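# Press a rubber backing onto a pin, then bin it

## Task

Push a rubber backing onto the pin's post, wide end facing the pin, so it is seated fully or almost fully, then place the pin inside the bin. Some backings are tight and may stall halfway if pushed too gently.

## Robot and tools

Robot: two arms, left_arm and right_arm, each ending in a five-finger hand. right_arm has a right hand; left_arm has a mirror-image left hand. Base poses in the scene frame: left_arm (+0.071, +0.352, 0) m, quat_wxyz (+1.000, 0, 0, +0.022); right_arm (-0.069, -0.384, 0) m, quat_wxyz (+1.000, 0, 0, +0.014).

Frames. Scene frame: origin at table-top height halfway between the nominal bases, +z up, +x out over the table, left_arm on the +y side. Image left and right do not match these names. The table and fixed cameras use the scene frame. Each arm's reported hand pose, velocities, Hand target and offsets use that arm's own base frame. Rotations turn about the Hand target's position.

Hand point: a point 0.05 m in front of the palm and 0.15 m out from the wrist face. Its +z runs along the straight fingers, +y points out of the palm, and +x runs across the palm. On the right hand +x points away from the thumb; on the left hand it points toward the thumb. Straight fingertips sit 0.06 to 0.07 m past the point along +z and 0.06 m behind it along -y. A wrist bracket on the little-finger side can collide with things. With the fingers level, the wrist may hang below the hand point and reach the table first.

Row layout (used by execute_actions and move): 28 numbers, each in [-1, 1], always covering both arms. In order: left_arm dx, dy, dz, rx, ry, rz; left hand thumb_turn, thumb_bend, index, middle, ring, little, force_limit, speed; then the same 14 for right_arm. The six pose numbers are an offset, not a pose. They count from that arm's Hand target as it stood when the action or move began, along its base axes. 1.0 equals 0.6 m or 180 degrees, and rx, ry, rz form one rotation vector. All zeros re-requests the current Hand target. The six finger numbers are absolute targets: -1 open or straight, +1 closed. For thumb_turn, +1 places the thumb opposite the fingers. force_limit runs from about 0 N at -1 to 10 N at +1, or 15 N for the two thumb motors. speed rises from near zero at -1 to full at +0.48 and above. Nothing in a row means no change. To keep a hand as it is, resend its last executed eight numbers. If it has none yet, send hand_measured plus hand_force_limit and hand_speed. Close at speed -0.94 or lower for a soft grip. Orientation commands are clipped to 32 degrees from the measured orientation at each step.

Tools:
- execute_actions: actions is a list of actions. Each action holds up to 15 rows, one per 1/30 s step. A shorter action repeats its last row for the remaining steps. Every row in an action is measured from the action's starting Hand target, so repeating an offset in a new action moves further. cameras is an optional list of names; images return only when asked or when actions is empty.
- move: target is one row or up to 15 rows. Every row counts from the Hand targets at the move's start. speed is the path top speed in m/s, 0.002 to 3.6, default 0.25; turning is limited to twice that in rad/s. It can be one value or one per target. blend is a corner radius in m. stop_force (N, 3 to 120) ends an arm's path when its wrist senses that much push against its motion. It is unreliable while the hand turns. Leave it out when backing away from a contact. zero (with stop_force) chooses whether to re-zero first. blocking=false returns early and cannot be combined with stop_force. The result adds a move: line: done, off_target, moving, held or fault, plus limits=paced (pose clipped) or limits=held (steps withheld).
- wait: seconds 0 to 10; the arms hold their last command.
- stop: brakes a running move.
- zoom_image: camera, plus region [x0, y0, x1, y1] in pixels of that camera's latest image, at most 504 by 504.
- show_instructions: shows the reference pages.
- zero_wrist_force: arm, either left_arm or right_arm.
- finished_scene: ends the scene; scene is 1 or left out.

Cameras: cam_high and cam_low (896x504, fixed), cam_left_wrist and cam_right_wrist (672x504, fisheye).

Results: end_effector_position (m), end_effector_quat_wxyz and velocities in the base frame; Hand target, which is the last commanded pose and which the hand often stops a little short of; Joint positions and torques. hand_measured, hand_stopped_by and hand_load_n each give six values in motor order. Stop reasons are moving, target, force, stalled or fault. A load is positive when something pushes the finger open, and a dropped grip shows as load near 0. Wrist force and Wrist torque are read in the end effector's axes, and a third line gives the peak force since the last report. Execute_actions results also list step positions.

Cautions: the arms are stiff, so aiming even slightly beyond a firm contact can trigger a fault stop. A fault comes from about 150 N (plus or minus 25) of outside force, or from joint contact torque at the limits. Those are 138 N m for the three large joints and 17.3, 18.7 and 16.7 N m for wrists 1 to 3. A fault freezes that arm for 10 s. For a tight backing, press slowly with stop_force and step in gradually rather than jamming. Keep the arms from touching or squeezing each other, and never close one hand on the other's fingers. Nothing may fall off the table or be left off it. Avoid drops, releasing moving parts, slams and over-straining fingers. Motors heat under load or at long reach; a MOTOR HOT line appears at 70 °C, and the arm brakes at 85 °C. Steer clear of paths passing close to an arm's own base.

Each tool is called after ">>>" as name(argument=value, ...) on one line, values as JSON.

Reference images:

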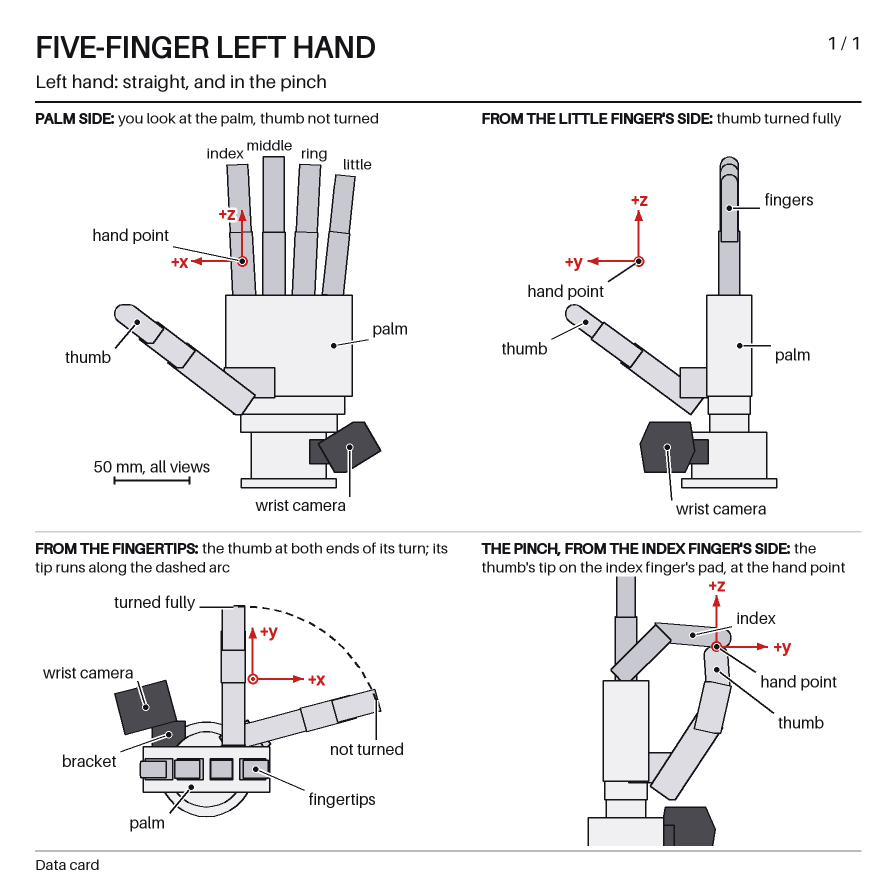

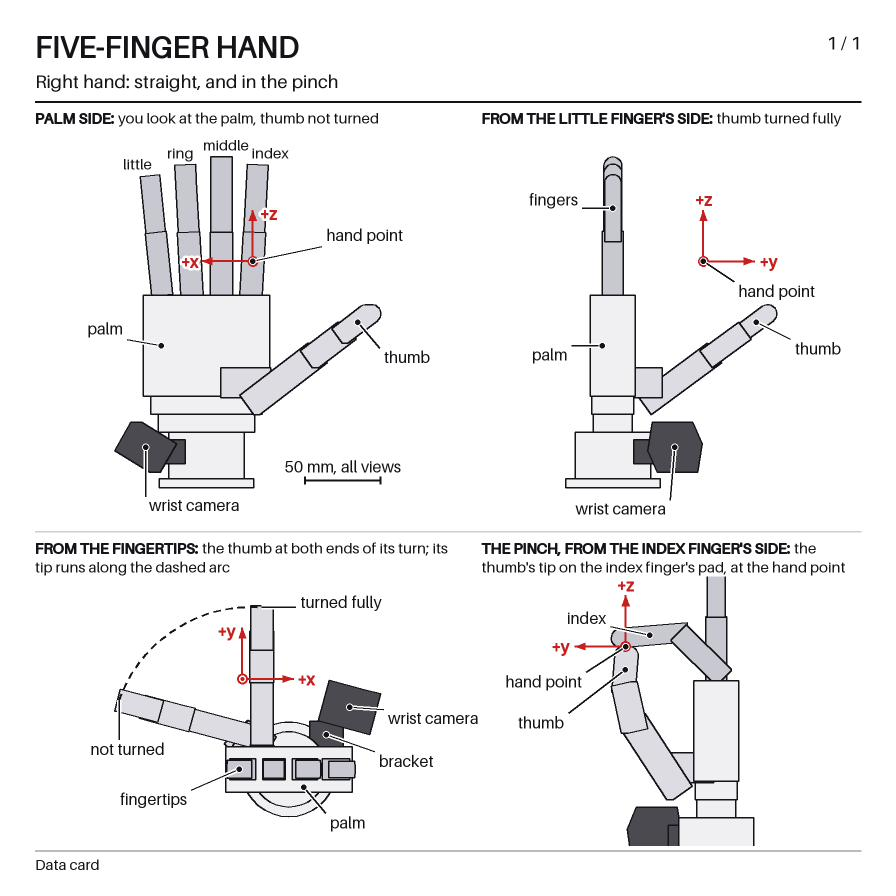

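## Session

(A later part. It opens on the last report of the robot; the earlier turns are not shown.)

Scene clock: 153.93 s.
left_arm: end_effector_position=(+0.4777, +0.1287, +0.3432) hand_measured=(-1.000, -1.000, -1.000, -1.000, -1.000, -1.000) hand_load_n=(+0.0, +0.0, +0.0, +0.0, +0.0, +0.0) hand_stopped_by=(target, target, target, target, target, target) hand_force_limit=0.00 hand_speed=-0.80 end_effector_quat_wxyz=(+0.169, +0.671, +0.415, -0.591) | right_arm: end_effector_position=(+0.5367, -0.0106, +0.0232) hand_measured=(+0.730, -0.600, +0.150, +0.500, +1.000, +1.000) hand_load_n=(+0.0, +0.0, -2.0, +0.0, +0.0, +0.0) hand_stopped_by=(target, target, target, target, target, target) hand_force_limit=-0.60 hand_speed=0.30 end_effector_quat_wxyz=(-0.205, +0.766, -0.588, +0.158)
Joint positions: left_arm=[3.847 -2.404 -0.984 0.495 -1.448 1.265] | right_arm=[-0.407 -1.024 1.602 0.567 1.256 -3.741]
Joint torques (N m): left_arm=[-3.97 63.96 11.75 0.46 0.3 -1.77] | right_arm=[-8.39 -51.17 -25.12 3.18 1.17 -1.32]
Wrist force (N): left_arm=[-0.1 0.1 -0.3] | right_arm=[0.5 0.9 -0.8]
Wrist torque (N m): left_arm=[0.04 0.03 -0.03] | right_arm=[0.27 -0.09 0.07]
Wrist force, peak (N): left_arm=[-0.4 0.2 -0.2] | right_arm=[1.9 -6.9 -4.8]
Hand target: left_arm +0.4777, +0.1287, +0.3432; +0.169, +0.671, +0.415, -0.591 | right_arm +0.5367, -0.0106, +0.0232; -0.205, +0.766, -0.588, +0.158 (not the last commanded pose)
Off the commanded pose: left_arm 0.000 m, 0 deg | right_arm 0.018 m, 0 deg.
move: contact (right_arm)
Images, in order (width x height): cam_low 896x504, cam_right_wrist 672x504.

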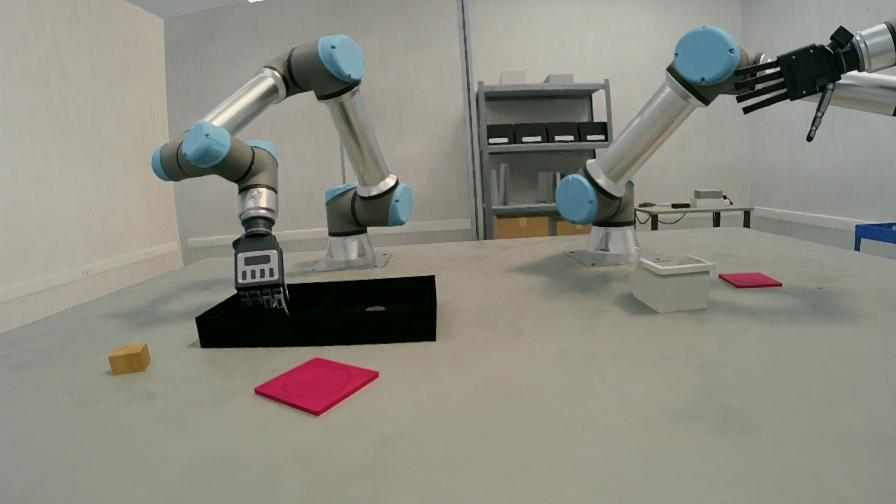

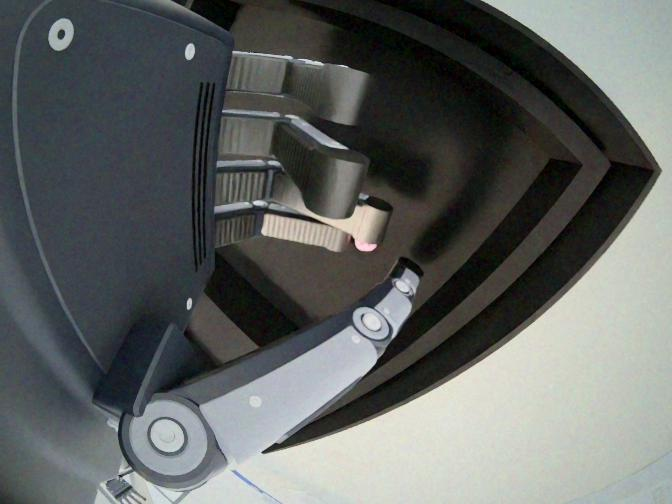

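>>> move(target=[0,0,0,0,0,0,-1,-1,-1,-1,-1,-1,0,-0.8,0,0,0,0,0,0,0.73,-0.2,0.15,0.5,1,1,-0.7,-0.85], speed=0.05, cameras=["cam_low","cam_right_wrist"])

>>> zoom_image(camera="cam_right_wrist", region=[290, 160, 440, 280])

>>> zoom_image(camera="cam_low", region=[250, 270, 320, 330])

Scene clock: 158.00 s.
left_arm: end_effector_position=(+0.4777, +0.1287, +0.3432) hand_measured=(-1.000, -1.000, -1.000, -1.000, -1.000, -1.000) hand_load_n=(+0.0, -0.5, +0.0, +0.0, +0.0, +0.0) hand_stopped_by=(target, target, target, target, target, target) hand_force_limit=0.00 hand_speed=-0.80 end_effector_quat_wxyz=(+0.169, +0.671, +0.415, -0.591) | right_arm: end_effector_position=(+0.5367, -0.0106, +0.0232) hand_measured=(+0.730, -0.200, +0.150, +0.500, +1.000, +1.000) hand_load_n=(+0.0, +0.0, -2.0, +0.0, +0.0, +0.5) hand_stopped_by=(target, target, target, target, target, target) hand_force_limit=-0.70 hand_speed=-0.85 end_effector_quat_wxyz=(-0.205, +0.766, -0.588, +0.158)
Joint positions: left_arm=[3.847 -2.404 -0.984 0.495 -1.448 1.265] | right_arm=[-0.407 -1.024 1.602 0.567 1.256 -3.741]
Joint torques (N m): left_arm=[-4.26 64.15 12.33 0.19 0.25 -1.75] | right_arm=[-2.53 -50.46 -23.73 -0.27 1.22 -0.61]
Wrist force (N): left_arm=[-0.1 0.2 -0.3] | right_arm=[0.3 0.5 -0.6]
Wrist torque (N m): left_arm=[0.06 0.03 -0.03] | right_arm=[0.21 -0.07 0.05]
Wrist force, peak (N): left_arm=[-0.2 0.2 -0.3] | right_arm=[0.7 1.1 -0.9]
Hand target: left_arm +0.4777, +0.1287, +0.3432; +0.169, +0.671, +0.415, -0.591 | right_arm +0.5367, -0.0106, +0.0232; -0.205, +0.766, -0.588, +0.158
Off the commanded pose: left_arm 0.000 m, 0 deg | right_arm 0.000 m, 0 deg.
move: done
Images, in order (width x height): cam_low 896x504, cam_right_wrist 672x504.

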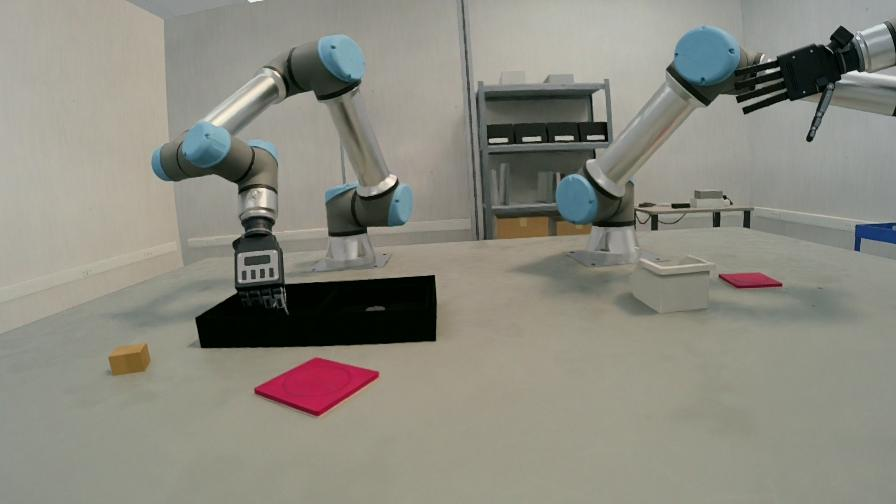

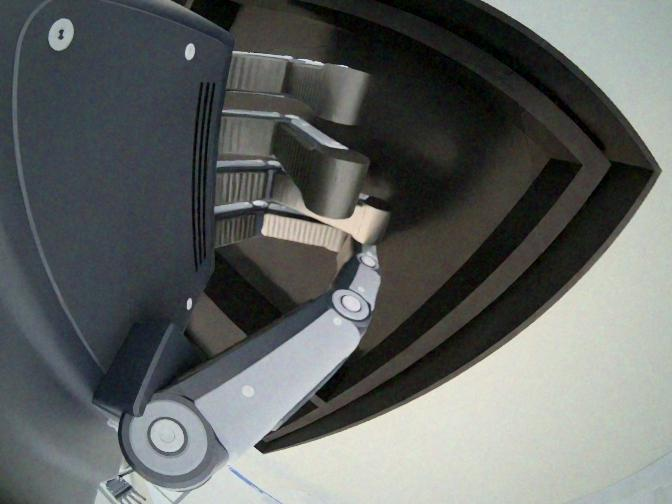

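Scaled by 3.360 from the camera's 672x504 image, which has a finer 960x720 frame.

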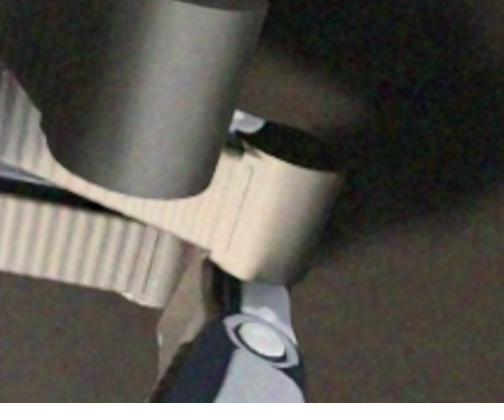

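Scaled by 7.200.

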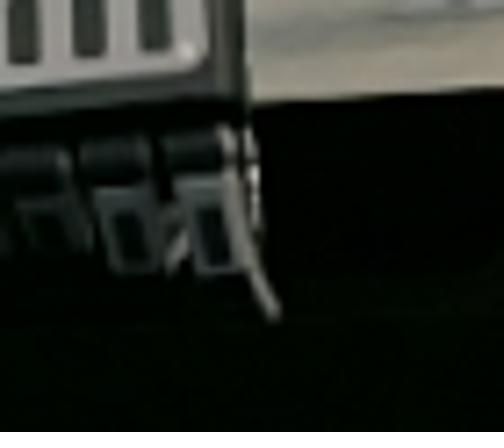

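>>> move(target=[0,0,0,0,0,0,-1,-1,-1,-1,-1,-1,0,-0.8,0,0,0.0,0,0,0,0.73,0.0,0.15,0.5,1,1,-0.7,-0.85], speed=0.05, cameras=["cam_low","cam_right_wrist"])

>>> zoom_image(camera="cam_right_wrist", region=[290, 160, 440, 280])

Scene clock: 160.43 s.
left_arm: end_effector_position=(+0.4777, +0.1287, +0.3432) hand_measured=(-1.000, -1.000, -1.000, -1.000, -1.000, -1.000) hand_load_n=(+0.0, +0.0, +0.0, +0.0, +0.0, +0.5) hand_stopped_by=(target, target, target, target, target, target) hand_force_limit=0.00 hand_speed=-0.80 end_effector_quat_wxyz=(+0.169, +0.671, +0.415, -0.591) | right_arm: end_effector_position=(+0.5367, -0.0106, +0.0232) hand_measured=(+0.730, +0.000, +0.150, +0.500, +1.000, +1.000) hand_load_n=(+0.0, +0.0, -2.0, +0.0, +0.0, +0.0) hand_stopped_by=(target, target, target, target, target, target) hand_force_limit=-0.70 hand_speed=-0.85 end_effector_quat_wxyz=(-0.205, +0.766, -0.588, +0.158)
Joint positions: left_arm=[3.847 -2.404 -0.984 0.495 -1.448 1.265] | right_arm=[-0.407 -1.024 1.602 0.567 1.256 -3.741]
Joint torques (N m): left_arm=[-3.87 64.03 12.72 0.32 0.4 -1.94] | right_arm=[-0.2 -50.96 -24.55 -0.3 1.02 -0.57]
Wrist force (N): left_arm=[-0.1 0.1 -0.2] | right_arm=[0.3 1.1 -0.7]
Wrist torque (N m): left_arm=[0.04 0.04 -0.03] | right_arm=[0.29 -0.08 0.07]
Wrist force, peak (N): left_arm=[-0.2 0.4 -0.2] | right_arm=[0.8 1.1 -0.7]
Hand target: left_arm +0.4777, +0.1287, +0.3432; +0.169, +0.671, +0.415, -0.591 | right_arm +0.5367, -0.0106, +0.0232; -0.205, +0.766, -0.588, +0.158
Off the commanded pose: left_arm 0.000 m, 0 deg | right_arm 0.000 m, 0 deg.
move: done
Images, in order (width x height): cam_low 896x504, cam_right_wrist 672x504.

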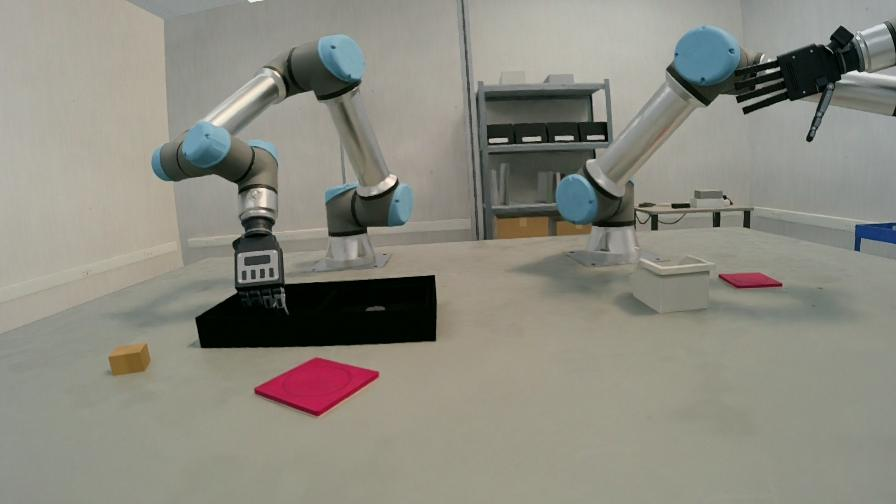

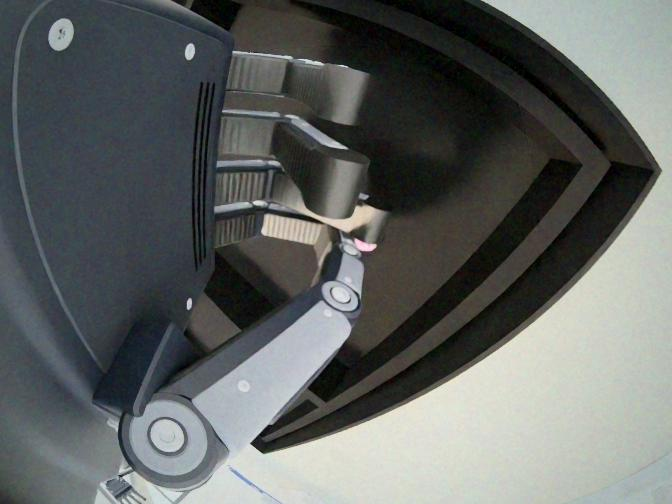

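Scaled by 3.360 from the camera's 672x504 image, which has a finer 960x720 frame.

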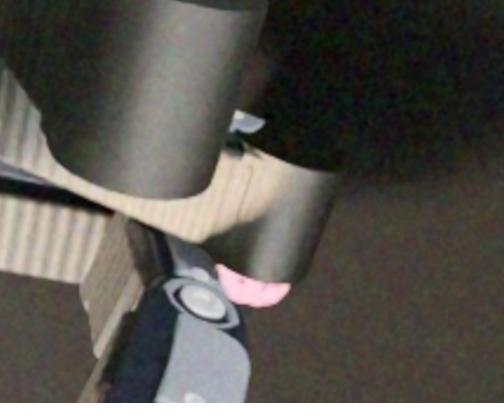

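>>> move(target=[[0,0,0,0,0,0,-1,-1,-1,-1,-1,-1,0,-0.8,0,0,0.02,0,0,0,0.73,-0.6,0.15,1,1,1,-0.6,0.3],[0,0,0,0,0,0,-1,-1,-1,-1,-1,-1,0,-0.8,0.008,0.0022,0.02,0,0,0,0.73,-0.6,0.4,1,1,1,-0.6,0.3]], speed=0.1, cameras=["cam_low","cam_right_wrist"])

>>> zoom_image(camera="cam_right_wrist", region=[290, 160, 440, 280])

>>> zoom_image(camera="cam_low", region=[250, 270, 320, 330])

Scene clock: 164.93 s.
left_arm: end_effector_position=(+0.4777, +0.1287, +0.3432) hand_measured=(-1.000, -1.000, -1.000, -1.000, -1.000, -1.000) hand_load_n=(+0.0, +0.0, +0.0, +0.0, +0.0, +0.0) hand_stopped_by=(target, target, target, target, target, target) hand_force_limit=0.00 hand_speed=-0.80 end_effector_quat_wxyz=(+0.169, +0.671, +0.415, -0.591) | right_arm: end_effector_position=(+0.5415, -0.0093, +0.0352) hand_measured=(+0.730, -0.600, +0.400, +1.000, +1.000, +1.000) hand_load_n=(+0.5, +0.0, +0.0, +0.0, +0.0, +0.0) hand_stopped_by=(target, target, target, target, target, target) hand_force_limit=-0.60 hand_speed=0.30 end_effector_quat_wxyz=(-0.205, +0.766, -0.588, +0.158)
Joint positions: left_arm=[3.847 -2.404 -0.984 0.495 -1.448 1.265] | right_arm=[-0.4 -1.029 1.575 0.598 1.258 -3.735]
Joint torques (N m): left_arm=[-4.44 64.15 12.38 0.32 0.43 -1.81] | right_arm=[11.85 -25.39 -25.41 4 1.14 1.44]
Wrist force (N): left_arm=[-0.2 0.0 -0.2] | right_arm=[0.5 1.5 1.1]
Wrist torque (N m): left_arm=[0.03 0.05 -0.03] | right_arm=[0.30 -0.07 0.07]
Wrist force, peak (N): left_arm=[-0.1 0.2 -0.5] | right_arm=[0.4 1.9 0.8]
Hand target: left_arm +0.4777, +0.1287, +0.3432; +0.169, +0.671, +0.415, -0.591 | right_arm +0.5415, -0.0093, +0.0352; -0.205, +0.766, -0.588, +0.158
Off the commanded pose: left_arm 0.000 m, 0 deg | right_arm 0.000 m, 0 deg.
move: done
Images, in order (width x height): cam_low 896x504, cam_right_wrist 672x504.

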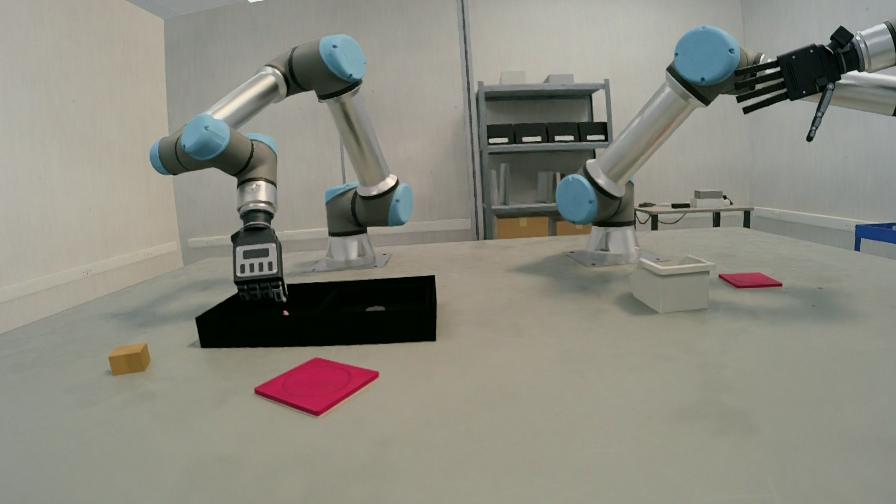

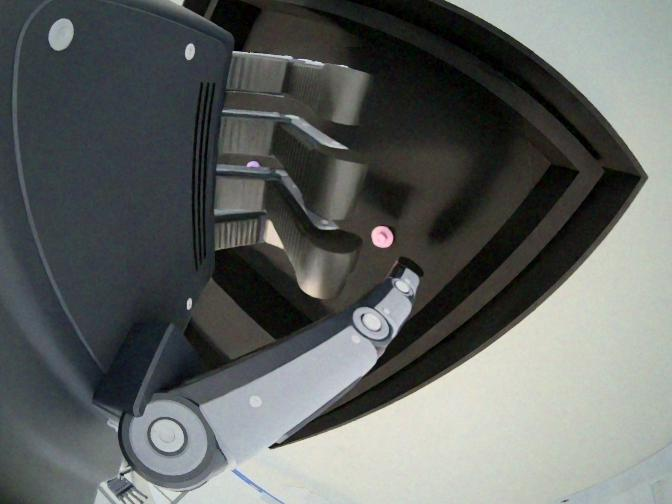

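Scaled by 3.360 from the camera's 672x504 image, which has a finer 960x720 frame.

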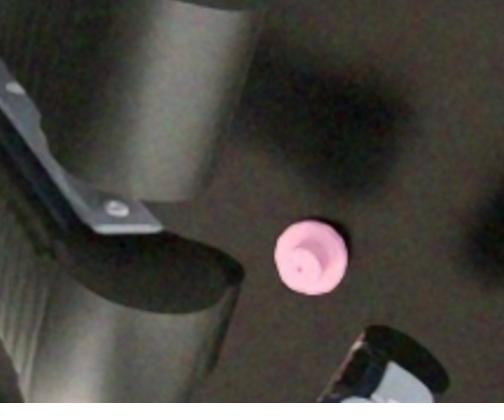

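Scaled by 7.200.

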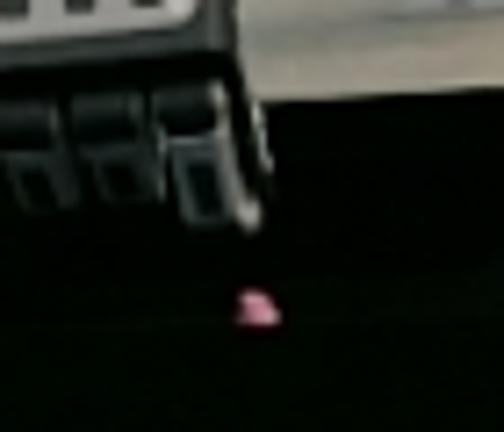

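>>> move(target=[0,0,0,0,0,0,-1,-1,-1,-1,-1,-1,0,-0.8,0,0,-0.06,0,0,0,0.73,-0.6,0.4,1,1,1,-0.6,0.3], speed=0.015, stop_force=3, cameras=["cam_low","cam_right_wrist"])

>>> zoom_image(camera="cam_right_wrist", region=[290, 160, 440, 280])

>>> zoom_image(camera="cam_low", region=[250, 270, 320, 330])

Scene clock: 169.60 s.
left_arm: end_effector_position=(+0.4777, +0.1287, +0.3432) hand_measured=(-1.000, -1.000, -1.000, -1.000, -1.000, -1.000) hand_load_n=(+0.0, +0.0, +0.0, +0.0, +0.0, +0.0) hand_stopped_by=(target, target, target, target, target, target) hand_force_limit=0.00 hand_speed=-0.80 end_effector_quat_wxyz=(+0.169, +0.671, +0.415, -0.591) | right_arm: end_effector_position=(+0.5415, -0.0093, +0.0106) hand_measured=(+0.730, -0.600, +0.400, +1.000, +1.000, +1.000) hand_load_n=(+0.0, +0.0, +0.0, +0.0, +0.0, +0.0) hand_stopped_by=(target, target, target, target, target, target) hand_force_limit=-0.60 hand_speed=0.30 end_effector_quat_wxyz=(-0.205, +0.766, -0.588, +0.158)
Joint positions: left_arm=[3.847 -2.404 -0.984 0.495 -1.448 1.265] | right_arm=[-0.4 -0.998 1.597 0.545 1.258 -3.735]
Joint torques (N m): left_arm=[-3.83 64.64 13.1 0.1 0.31 -1.86] | right_arm=[10.88 -51.74 -25.03 4.02 0.94 0.04]
Wrist force (N): left_arm=[-0.2 0.2 -0.2] | right_arm=[0.8 -0.3 -0.7]
Wrist torque (N m): left_arm=[0.06 0.05 -0.04] | right_arm=[0.13 -0.10 0.06]
Wrist force, peak (N): left_arm=[-0.3 0.2 -0.4] | right_arm=[1.0 -7.1 -8.4]
Hand target: left_arm +0.4777, +0.1287, +0.3432; +0.169, +0.671, +0.415, -0.591 | right_arm +0.5415, -0.0093, +0.0106; -0.205, +0.766, -0.588, +0.158 (not the last commanded pose)
Off the commanded pose: left_arm 0.000 m, 0 deg | right_arm 0.011 m, 0 deg.
move: contact (right_arm)
Images, in order (width x height): cam_low 896x504, cam_right_wrist 672x504.

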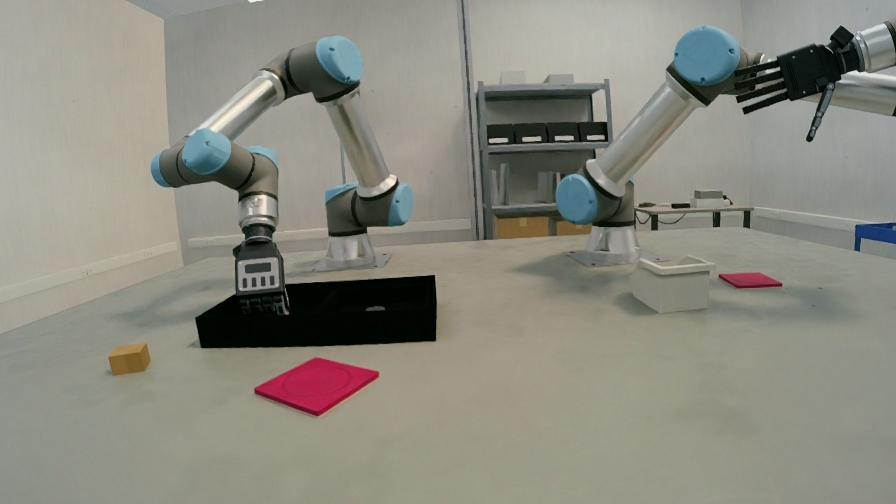

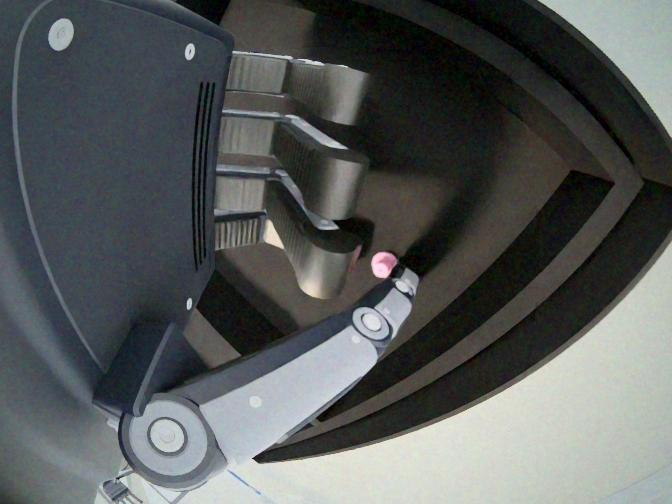

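Scaled by 3.360 from the camera's 672x504 image, which has a finer 960x720 frame.

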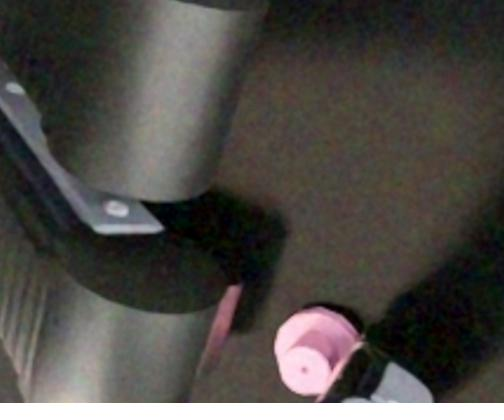

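Scaled by 7.200.

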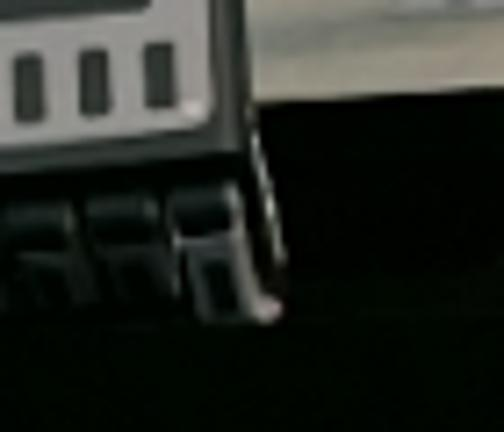

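>>> zoom_image(camera="cam_right_wrist", region=[362, 240, 412, 290])

Scaled by 10.080 from the camera's 672x504 image, which has a finer 960x720 frame.

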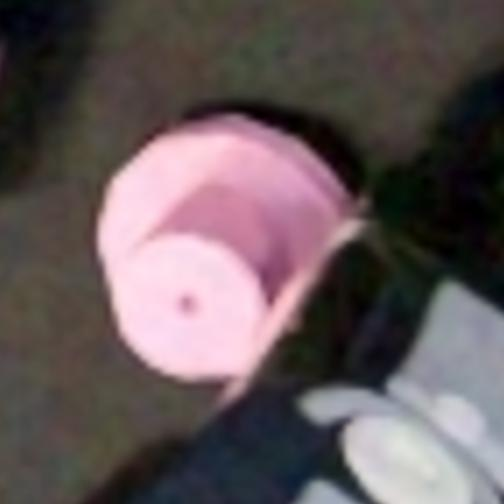

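>>> move(target=[0,0,0,0,0,0,-1,-1,-1,-1,-1,-1,0,-0.8,-0.0064,-0.0017,0.0032,0,0,0,0.73,-0.6,0.4,1,1,1,-0.6,0.3], speed=0.02, cameras=["cam_low","cam_right_wrist"])

>>> zoom_image(camera="cam_right_wrist", region=[320, 200, 440, 296])

>>> zoom_image(camera="cam_low", region=[260, 280, 310, 330])

Scene clock: 176.03 s.
left_arm: end_effector_position=(+0.4777, +0.1287, +0.3432) hand_measured=(-1.000, -1.000, -1.000, -1.000, -1.000, -1.000) hand_load_n=(+0.0, +0.0, +0.0, +0.0, +0.0, +0.0) hand_stopped_by=(target, target, target, target, target, target) hand_force_limit=0.00 hand_speed=-0.80 end_effector_quat_wxyz=(+0.169, +0.671, +0.415, -0.591) | right_arm: end_effector_position=(+0.5377, -0.0103, +0.0125) hand_measured=(+0.730, -0.600, +0.400, +1.000, +1.000, +1.000) hand_load_n=(+0.0, +0.0, +0.0, +0.0, +0.0, +0.0) hand_stopped_by=(target, target, target, target, target, target) hand_force_limit=-0.60 hand_speed=0.30 end_effector_quat_wxyz=(-0.205, +0.766, -0.588, +0.158)
Joint positions: left_arm=[3.847 -2.404 -0.984 0.495 -1.448 1.265] | right_arm=[-0.406 -1.008 1.608 0.545 1.256 -3.74]
Joint torques (N m): left_arm=[-4.03 64.68 12.59 0.23 0.32 -1.66] | right_arm=[-10.42 -51.66 -0.86 4.16 -1.62 -0.71]
Wrist force (N): left_arm=[-0.1 0.0 -0.2] | right_arm=[0.7 1.0 0.8]
Wrist torque (N m): left_arm=[0.02 0.03 -0.02] | right_arm=[0.25 -0.09 0.06]
Wrist force, peak (N): left_arm=[-0.1 0.1 -0.4] | right_arm=[0.9 1.6 0.8]
Hand target: left_arm +0.4777, +0.1287, +0.3432; +0.169, +0.671, +0.415, -0.591 | right_arm +0.5377, -0.0103, +0.0125; -0.205, +0.766, -0.588, +0.158
Off the commanded pose: left_arm 0.000 m, 0 deg | right_arm 0.000 m, 0 deg.
move: done
Images, in order (width x height): cam_low 896x504, cam_right_wrist 672x504.

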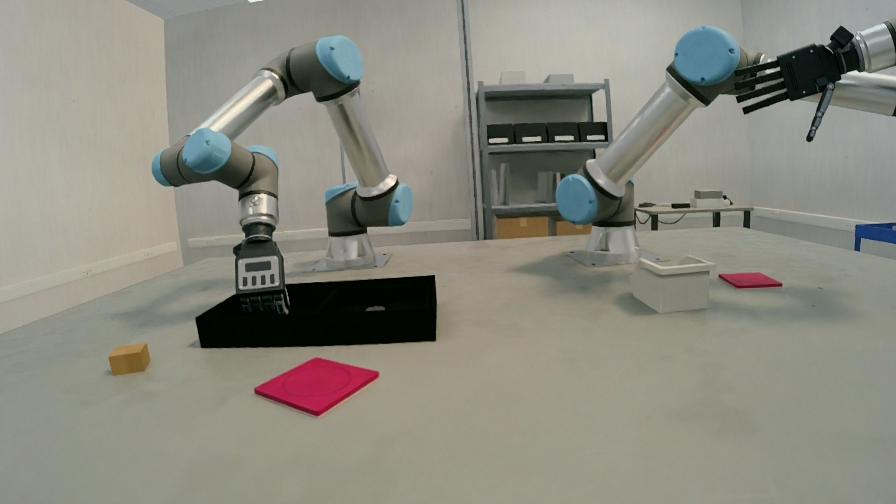

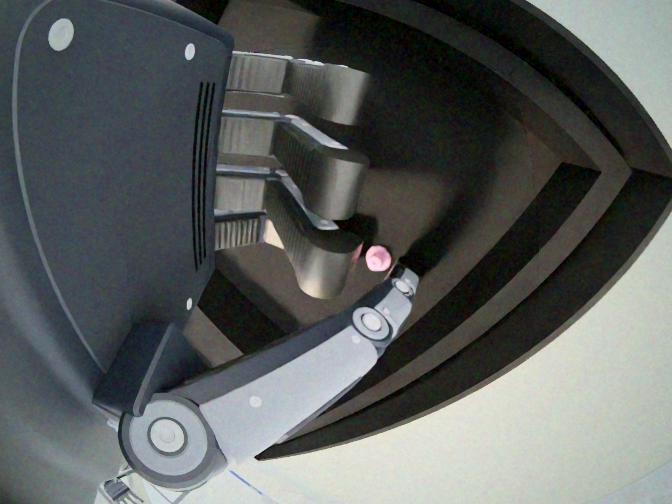

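Scaled by 4.200 from the camera's 672x504 image, which has a finer 960x720 frame.

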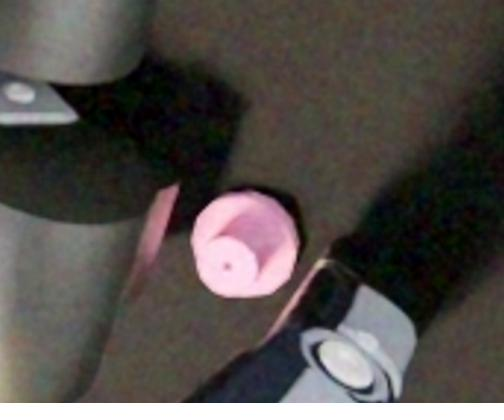

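Scaled by 10.080.

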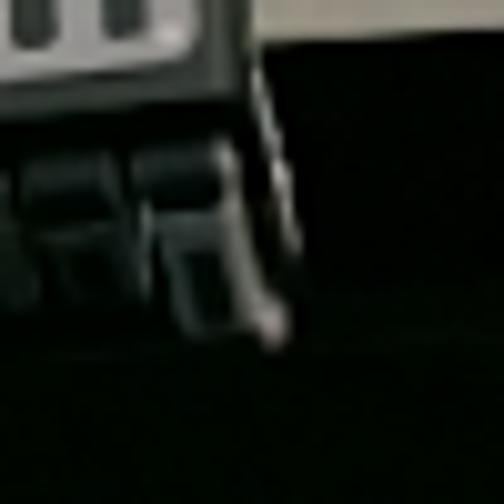

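>>> move(target=[0,0,0,0,0,0,-1,-1,-1,-1,-1,-1,0,-0.8,-0.0080,-0.0021,0,0,0,0,0.73,-0.6,0.4,1,1,1,-0.6,0.3], speed=0.02, cameras=["cam_right_wrist"])

>>> zoom_image(camera="cam_right_wrist", region=[320, 200, 440, 296])

>>> move(target=[0,0,0,0,0,0,-1,-1,-1,-1,-1,-1,0,-0.8,0,0,0,0,0,0,0.73,-0.25,0.4,1,1,1,-0.75,-0.88], speed=0.02, cameras=["cam_right_wrist","cam_low"])

>>> zoom_image(camera="cam_right_wrist", region=[320, 200, 440, 296])

Scene clock: 179.50 s.
left_arm: end_effector_position=(+0.4777, +0.1287, +0.3432) hand_measured=(-1.000, -1.000, -1.000, -1.000, -1.000, -1.000) hand_load_n=(+0.0, +0.0, +0.0, +0.0, +0.0, +0.0) hand_stopped_by=(target, target, target, target, target, target) hand_force_limit=0.00 hand_speed=-0.80 end_effector_quat_wxyz=(+0.169, +0.671, +0.415, -0.591) | right_arm: end_effector_position=(+0.5329, -0.0116, +0.0125) hand_measured=(+0.730, -0.600, +0.400, +1.000, +1.000, +1.000) hand_load_n=(+0.0, +0.0, +0.0, +0.0, +0.0, +0.0) hand_stopped_by=(target, target, target, target, target, target) hand_force_limit=-0.60 hand_speed=0.30 end_effector_quat_wxyz=(-0.205, +0.766, -0.588, +0.158)
Joint positions: left_arm=[3.847 -2.404 -0.984 0.495 -1.448 1.265] | right_arm=[-0.412 -1.017 1.623 0.54 1.254 -3.746]
Joint torques (N m): left_arm=[-3.87 64.53 12.32 0.12 0.21 -1.57] | right_arm=[-8.57 -52.41 -2.74 -0.33 -1.57 -1.33]
Wrist force (N): left_arm=[-0.1 0.0 -0.2] | right_arm=[0.5 1.3 0.9]
Wrist torque (N m): left_arm=[0.03 0.04 -0.03] | right_arm=[0.27 -0.07 0.06]
Wrist force, peak (N): left_arm=[-0.3 0.1 -0.4] | right_arm=[0.9 1.6 1.2]
Hand target: left_arm +0.4777, +0.1287, +0.3432; +0.169, +0.671, +0.415, -0.591 | right_arm +0.5329, -0.0116, +0.0125; -0.205, +0.766, -0.588, +0.158
Off the commanded pose: left_arm 0.000 m, 0 deg | right_arm 0.000 m, 0 deg.
move: done
Images, in order (width x height): cam_right_wrist 672x504.

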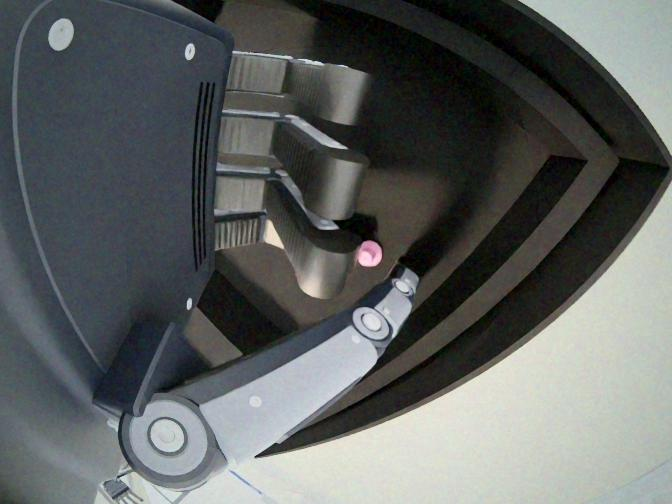

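Scaled by 4.200 from the camera's 672x504 image, which has a finer 960x720 frame.

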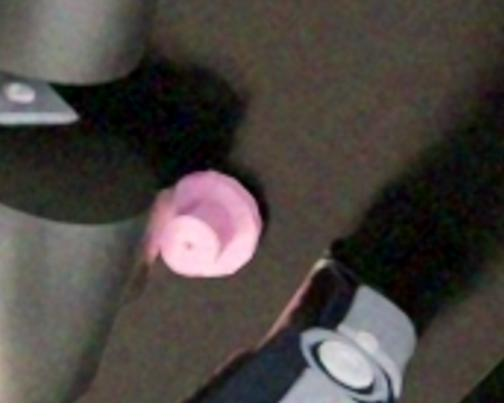

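Scene clock: 180.77 s.
left_arm: end_effector_position=(+0.4777, +0.1287, +0.3432) hand_measured=(-1.000, -1.000, -1.000, -1.000, -1.000, -1.000) hand_load_n=(+0.0, +0.0, +0.0, +0.0, +0.0, +0.0) hand_stopped_by=(target, target, target, target, target, target) hand_force_limit=0.00 hand_speed=-0.80 end_effector_quat_wxyz=(+0.169, +0.671, +0.415, -0.591) | right_arm: end_effector_position=(+0.5329, -0.0116, +0.0125) hand_measured=(+0.730, -0.424, +0.400, +1.000, +1.000, +1.000) hand_load_n=(+0.0, +2.0, +0.5, +0.0, +0.0, +0.0) hand_stopped_by=(target, force, target, target, target, target) hand_force_limit=-0.75 hand_speed=-0.88 end_effector_quat_wxyz=(-0.205, +0.766, -0.588, +0.158)
Joint positions: left_arm=[3.847 -2.404 -0.984 0.495 -1.448 1.265] | right_arm=[-0.412 -1.017 1.623 0.54 1.254 -3.746]
Joint torques (N m): left_arm=[-4.49 63.25 12.3 0.01 0.18 -1.69] | right_arm=[-9.24 -51.27 -2.86 -0.52 -1.52 -1.42]
Wrist force (N): left_arm=[-0.2 0.0 -0.2] | right_arm=[0.8 1.4 0.6]
Wrist torque (N m): left_arm=[0.03 0.05 -0.03] | right_arm=[0.32 -0.11 0.09]
Wrist force, peak (N): left_arm=[-0.4 0.2 -0.2] | right_arm=[0.8 1.6 1.0]
Hand target: left_arm +0.4777, +0.1287, +0.3432; +0.169, +0.671, +0.415, -0.591 | right_arm +0.5329, -0.0116, +0.0125; -0.205, +0.766, -0.588, +0.158
Off the commanded pose: left_arm 0.000 m, 0 deg | right_arm 0.000 m, 0 deg.
move: done
Images, in order (width x height): cam_low 896x504, cam_right_wrist 672x504.

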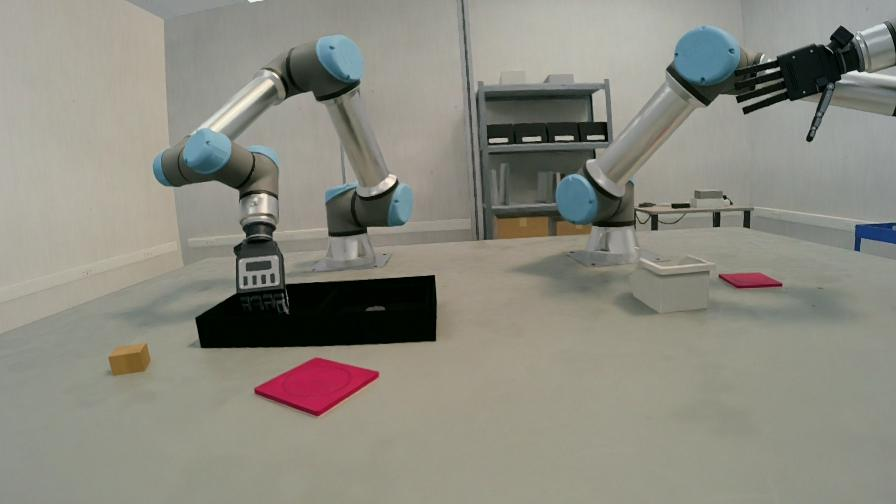

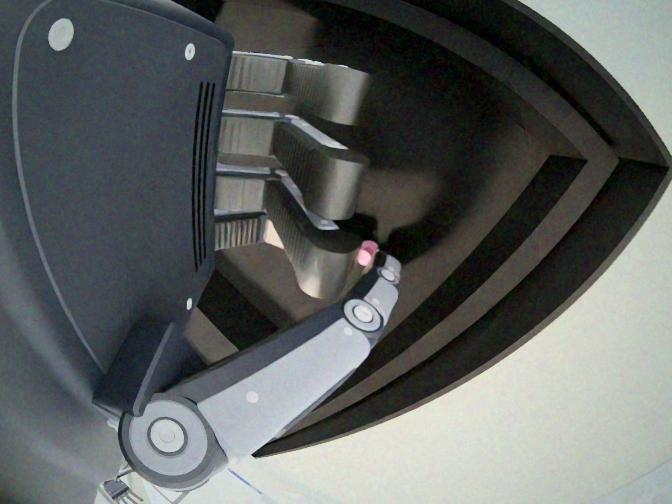

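Scaled by 4.200 from the camera's 672x504 image, which has a finer 960x720 frame.

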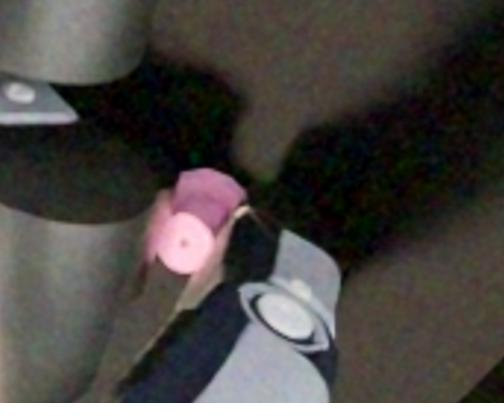

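>>> move(target=[0,0,0,0,0,0,-1,-1,-1,-1,-1,-1,0,-0.8,0,0,0,0,0,0,0.73,-0.3,0.4,1,1,1,-0.4,-0.9], speed=0.02)

>>> move(target=[0,0,0,0,0,0,-1,-1,-1,-1,-1,-1,0,-0.8,0,0,0.05,0,0,0,0.73,-0.3,0.4,1,1,1,-0.4,-0.9], speed=0.04, cameras=["cam_right_wrist","cam_low"])

>>> zoom_image(camera="cam_right_wrist", region=[320, 200, 440, 296])

>>> zoom_image(camera="cam_low", region=[230, 230, 330, 330])

Scene clock: 182.40 s.
left_arm: end_effector_position=(+0.4777, +0.1287, +0.3432) hand_measured=(-1.000, -1.000, -1.000, -1.000, -1.000, -1.000) hand_load_n=(+0.0, +0.0, +0.0, +0.0, +0.0, +0.0) hand_stopped_by=(target, target, target, target, target, target) hand_force_limit=0.00 hand_speed=-0.80 end_effector_quat_wxyz=(+0.169, +0.671, +0.415, -0.591) | right_arm: end_effector_position=(+0.5329, -0.0116, +0.0125) hand_measured=(+0.730, -0.412, +0.400, +1.000, +1.000, +1.000) hand_load_n=(+0.0, +4.5, +1.5, +0.0, +0.0, +0.5) hand_stopped_by=(target, force, target, target, target, target) hand_force_limit=-0.40 hand_speed=-0.90 end_effector_quat_wxyz=(-0.205, +0.766, -0.588, +0.158)
Joint positions: left_arm=[3.847 -2.404 -0.984 0.495 -1.448 1.265] | right_arm=[-0.412 -1.017 1.623 0.54 1.254 -3.746]
Joint torques (N m): left_arm=[-3.2 64.06 13 0.1 0.31 -1.8] | right_arm=[-9.42 -52.17 -2.39 -0.27 -1.79 -1.61]
Wrist force (N): left_arm=[0.0 0.0 -0.1] | right_arm=[0.9 1.1 0.2]
Wrist torque (N m): left_arm=[0.02 0.03 -0.02] | right_arm=[0.27 -0.12 0.09]
Wrist force, peak (N): left_arm=[-0.3 0.1 -0.4] | right_arm=[0.8 1.4 1.0]
Hand target: left_arm +0.4777, +0.1287, +0.3432; +0.169, +0.671, +0.415, -0.591 | right_arm +0.5329, -0.0116, +0.0125; -0.205, +0.766, -0.588, +0.158
Off the commanded pose: left_arm 0.000 m, 0 deg | right_arm 0.000 m, 0 deg.
move: done

Scene clock: 183.53 s.
left_arm: end_effector_position=(+0.4777, +0.1287, +0.3432) hand_measured=(-1.000, -1.000, -1.000, -1.000, -1.000, -1.000) hand_load_n=(+0.0, +0.0, +0.0, +0.0, +0.0, +0.0) hand_stopped_by=(target, target, target, target, target, target) hand_force_limit=0.00 hand_speed=-0.80 end_effector_quat_wxyz=(+0.169, +0.671, +0.415, -0.591) | right_arm: end_effector_position=(+0.5329, -0.0116, +0.0425) hand_measured=(+0.730, -0.412, +0.400, +1.000, +1.000, +1.000) hand_load_n=(+0.0, +0.0, +0.0, +0.0, +0.0, +0.0) hand_stopped_by=(target, force, target, target, target, target) hand_force_limit=-0.40 hand_speed=-0.90 end_effector_quat_wxyz=(-0.205, +0.766, -0.588, +0.158)
Joint positions: left_arm=[3.847 -2.404 -0.984 0.495 -1.448 1.265] | right_arm=[-0.412 -1.055 1.596 0.606 1.254 -3.746]
Joint torques (N m): left_arm=[-3.7 64.09 13.97 0.05 0.26 -1.84] | right_arm=[-4.99 -51.47 -25.48 4.2 -1.6 0.45]
Wrist force (N): left_arm=[-0.3 0.0 -0.3] | right_arm=[0.7 1.3 0.6]
Wrist torque (N m): left_arm=[0.03 0.06 -0.03] | right_arm=[0.30 -0.08 0.08]
Wrist force, peak (N): left_arm=[0.1 0.1 -0.4] | right_arm=[0.6 1.8 0.7]
Hand target: left_arm +0.4777, +0.1287, +0.3432; +0.169, +0.671, +0.415, -0.591 | right_arm +0.5329, -0.0116, +0.0425; -0.205, +0.766, -0.588, +0.158
Off the commanded pose: left_arm 0.000 m, 0 deg | right_arm 0.000 m, 0 deg.
move: done
Images, in order (width x height): cam_low 896x504, cam_right_wrist 672x504.

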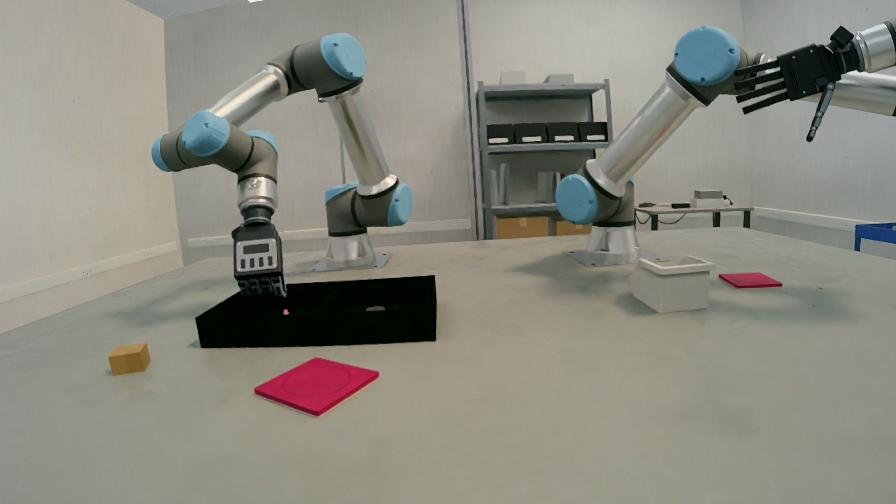

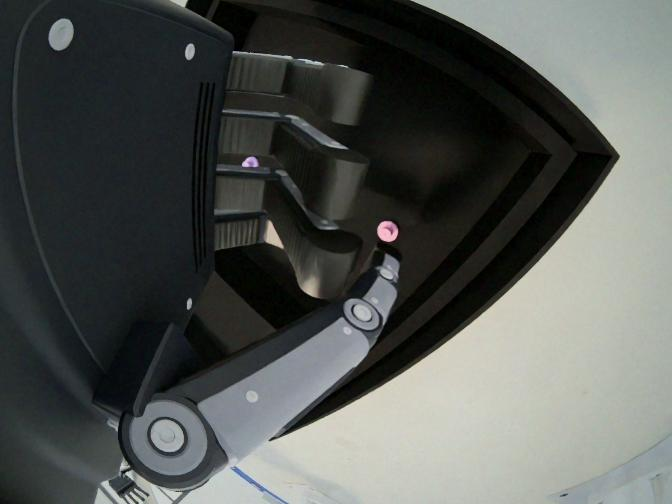

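Scaled by 4.200 from the camera's 672x504 image, which has a finer 960x720 frame.

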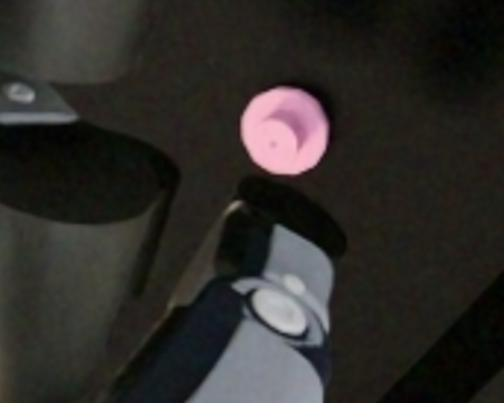

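Scaled by 5.040.

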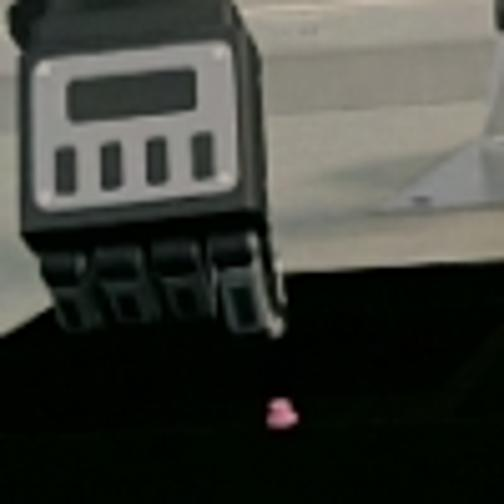

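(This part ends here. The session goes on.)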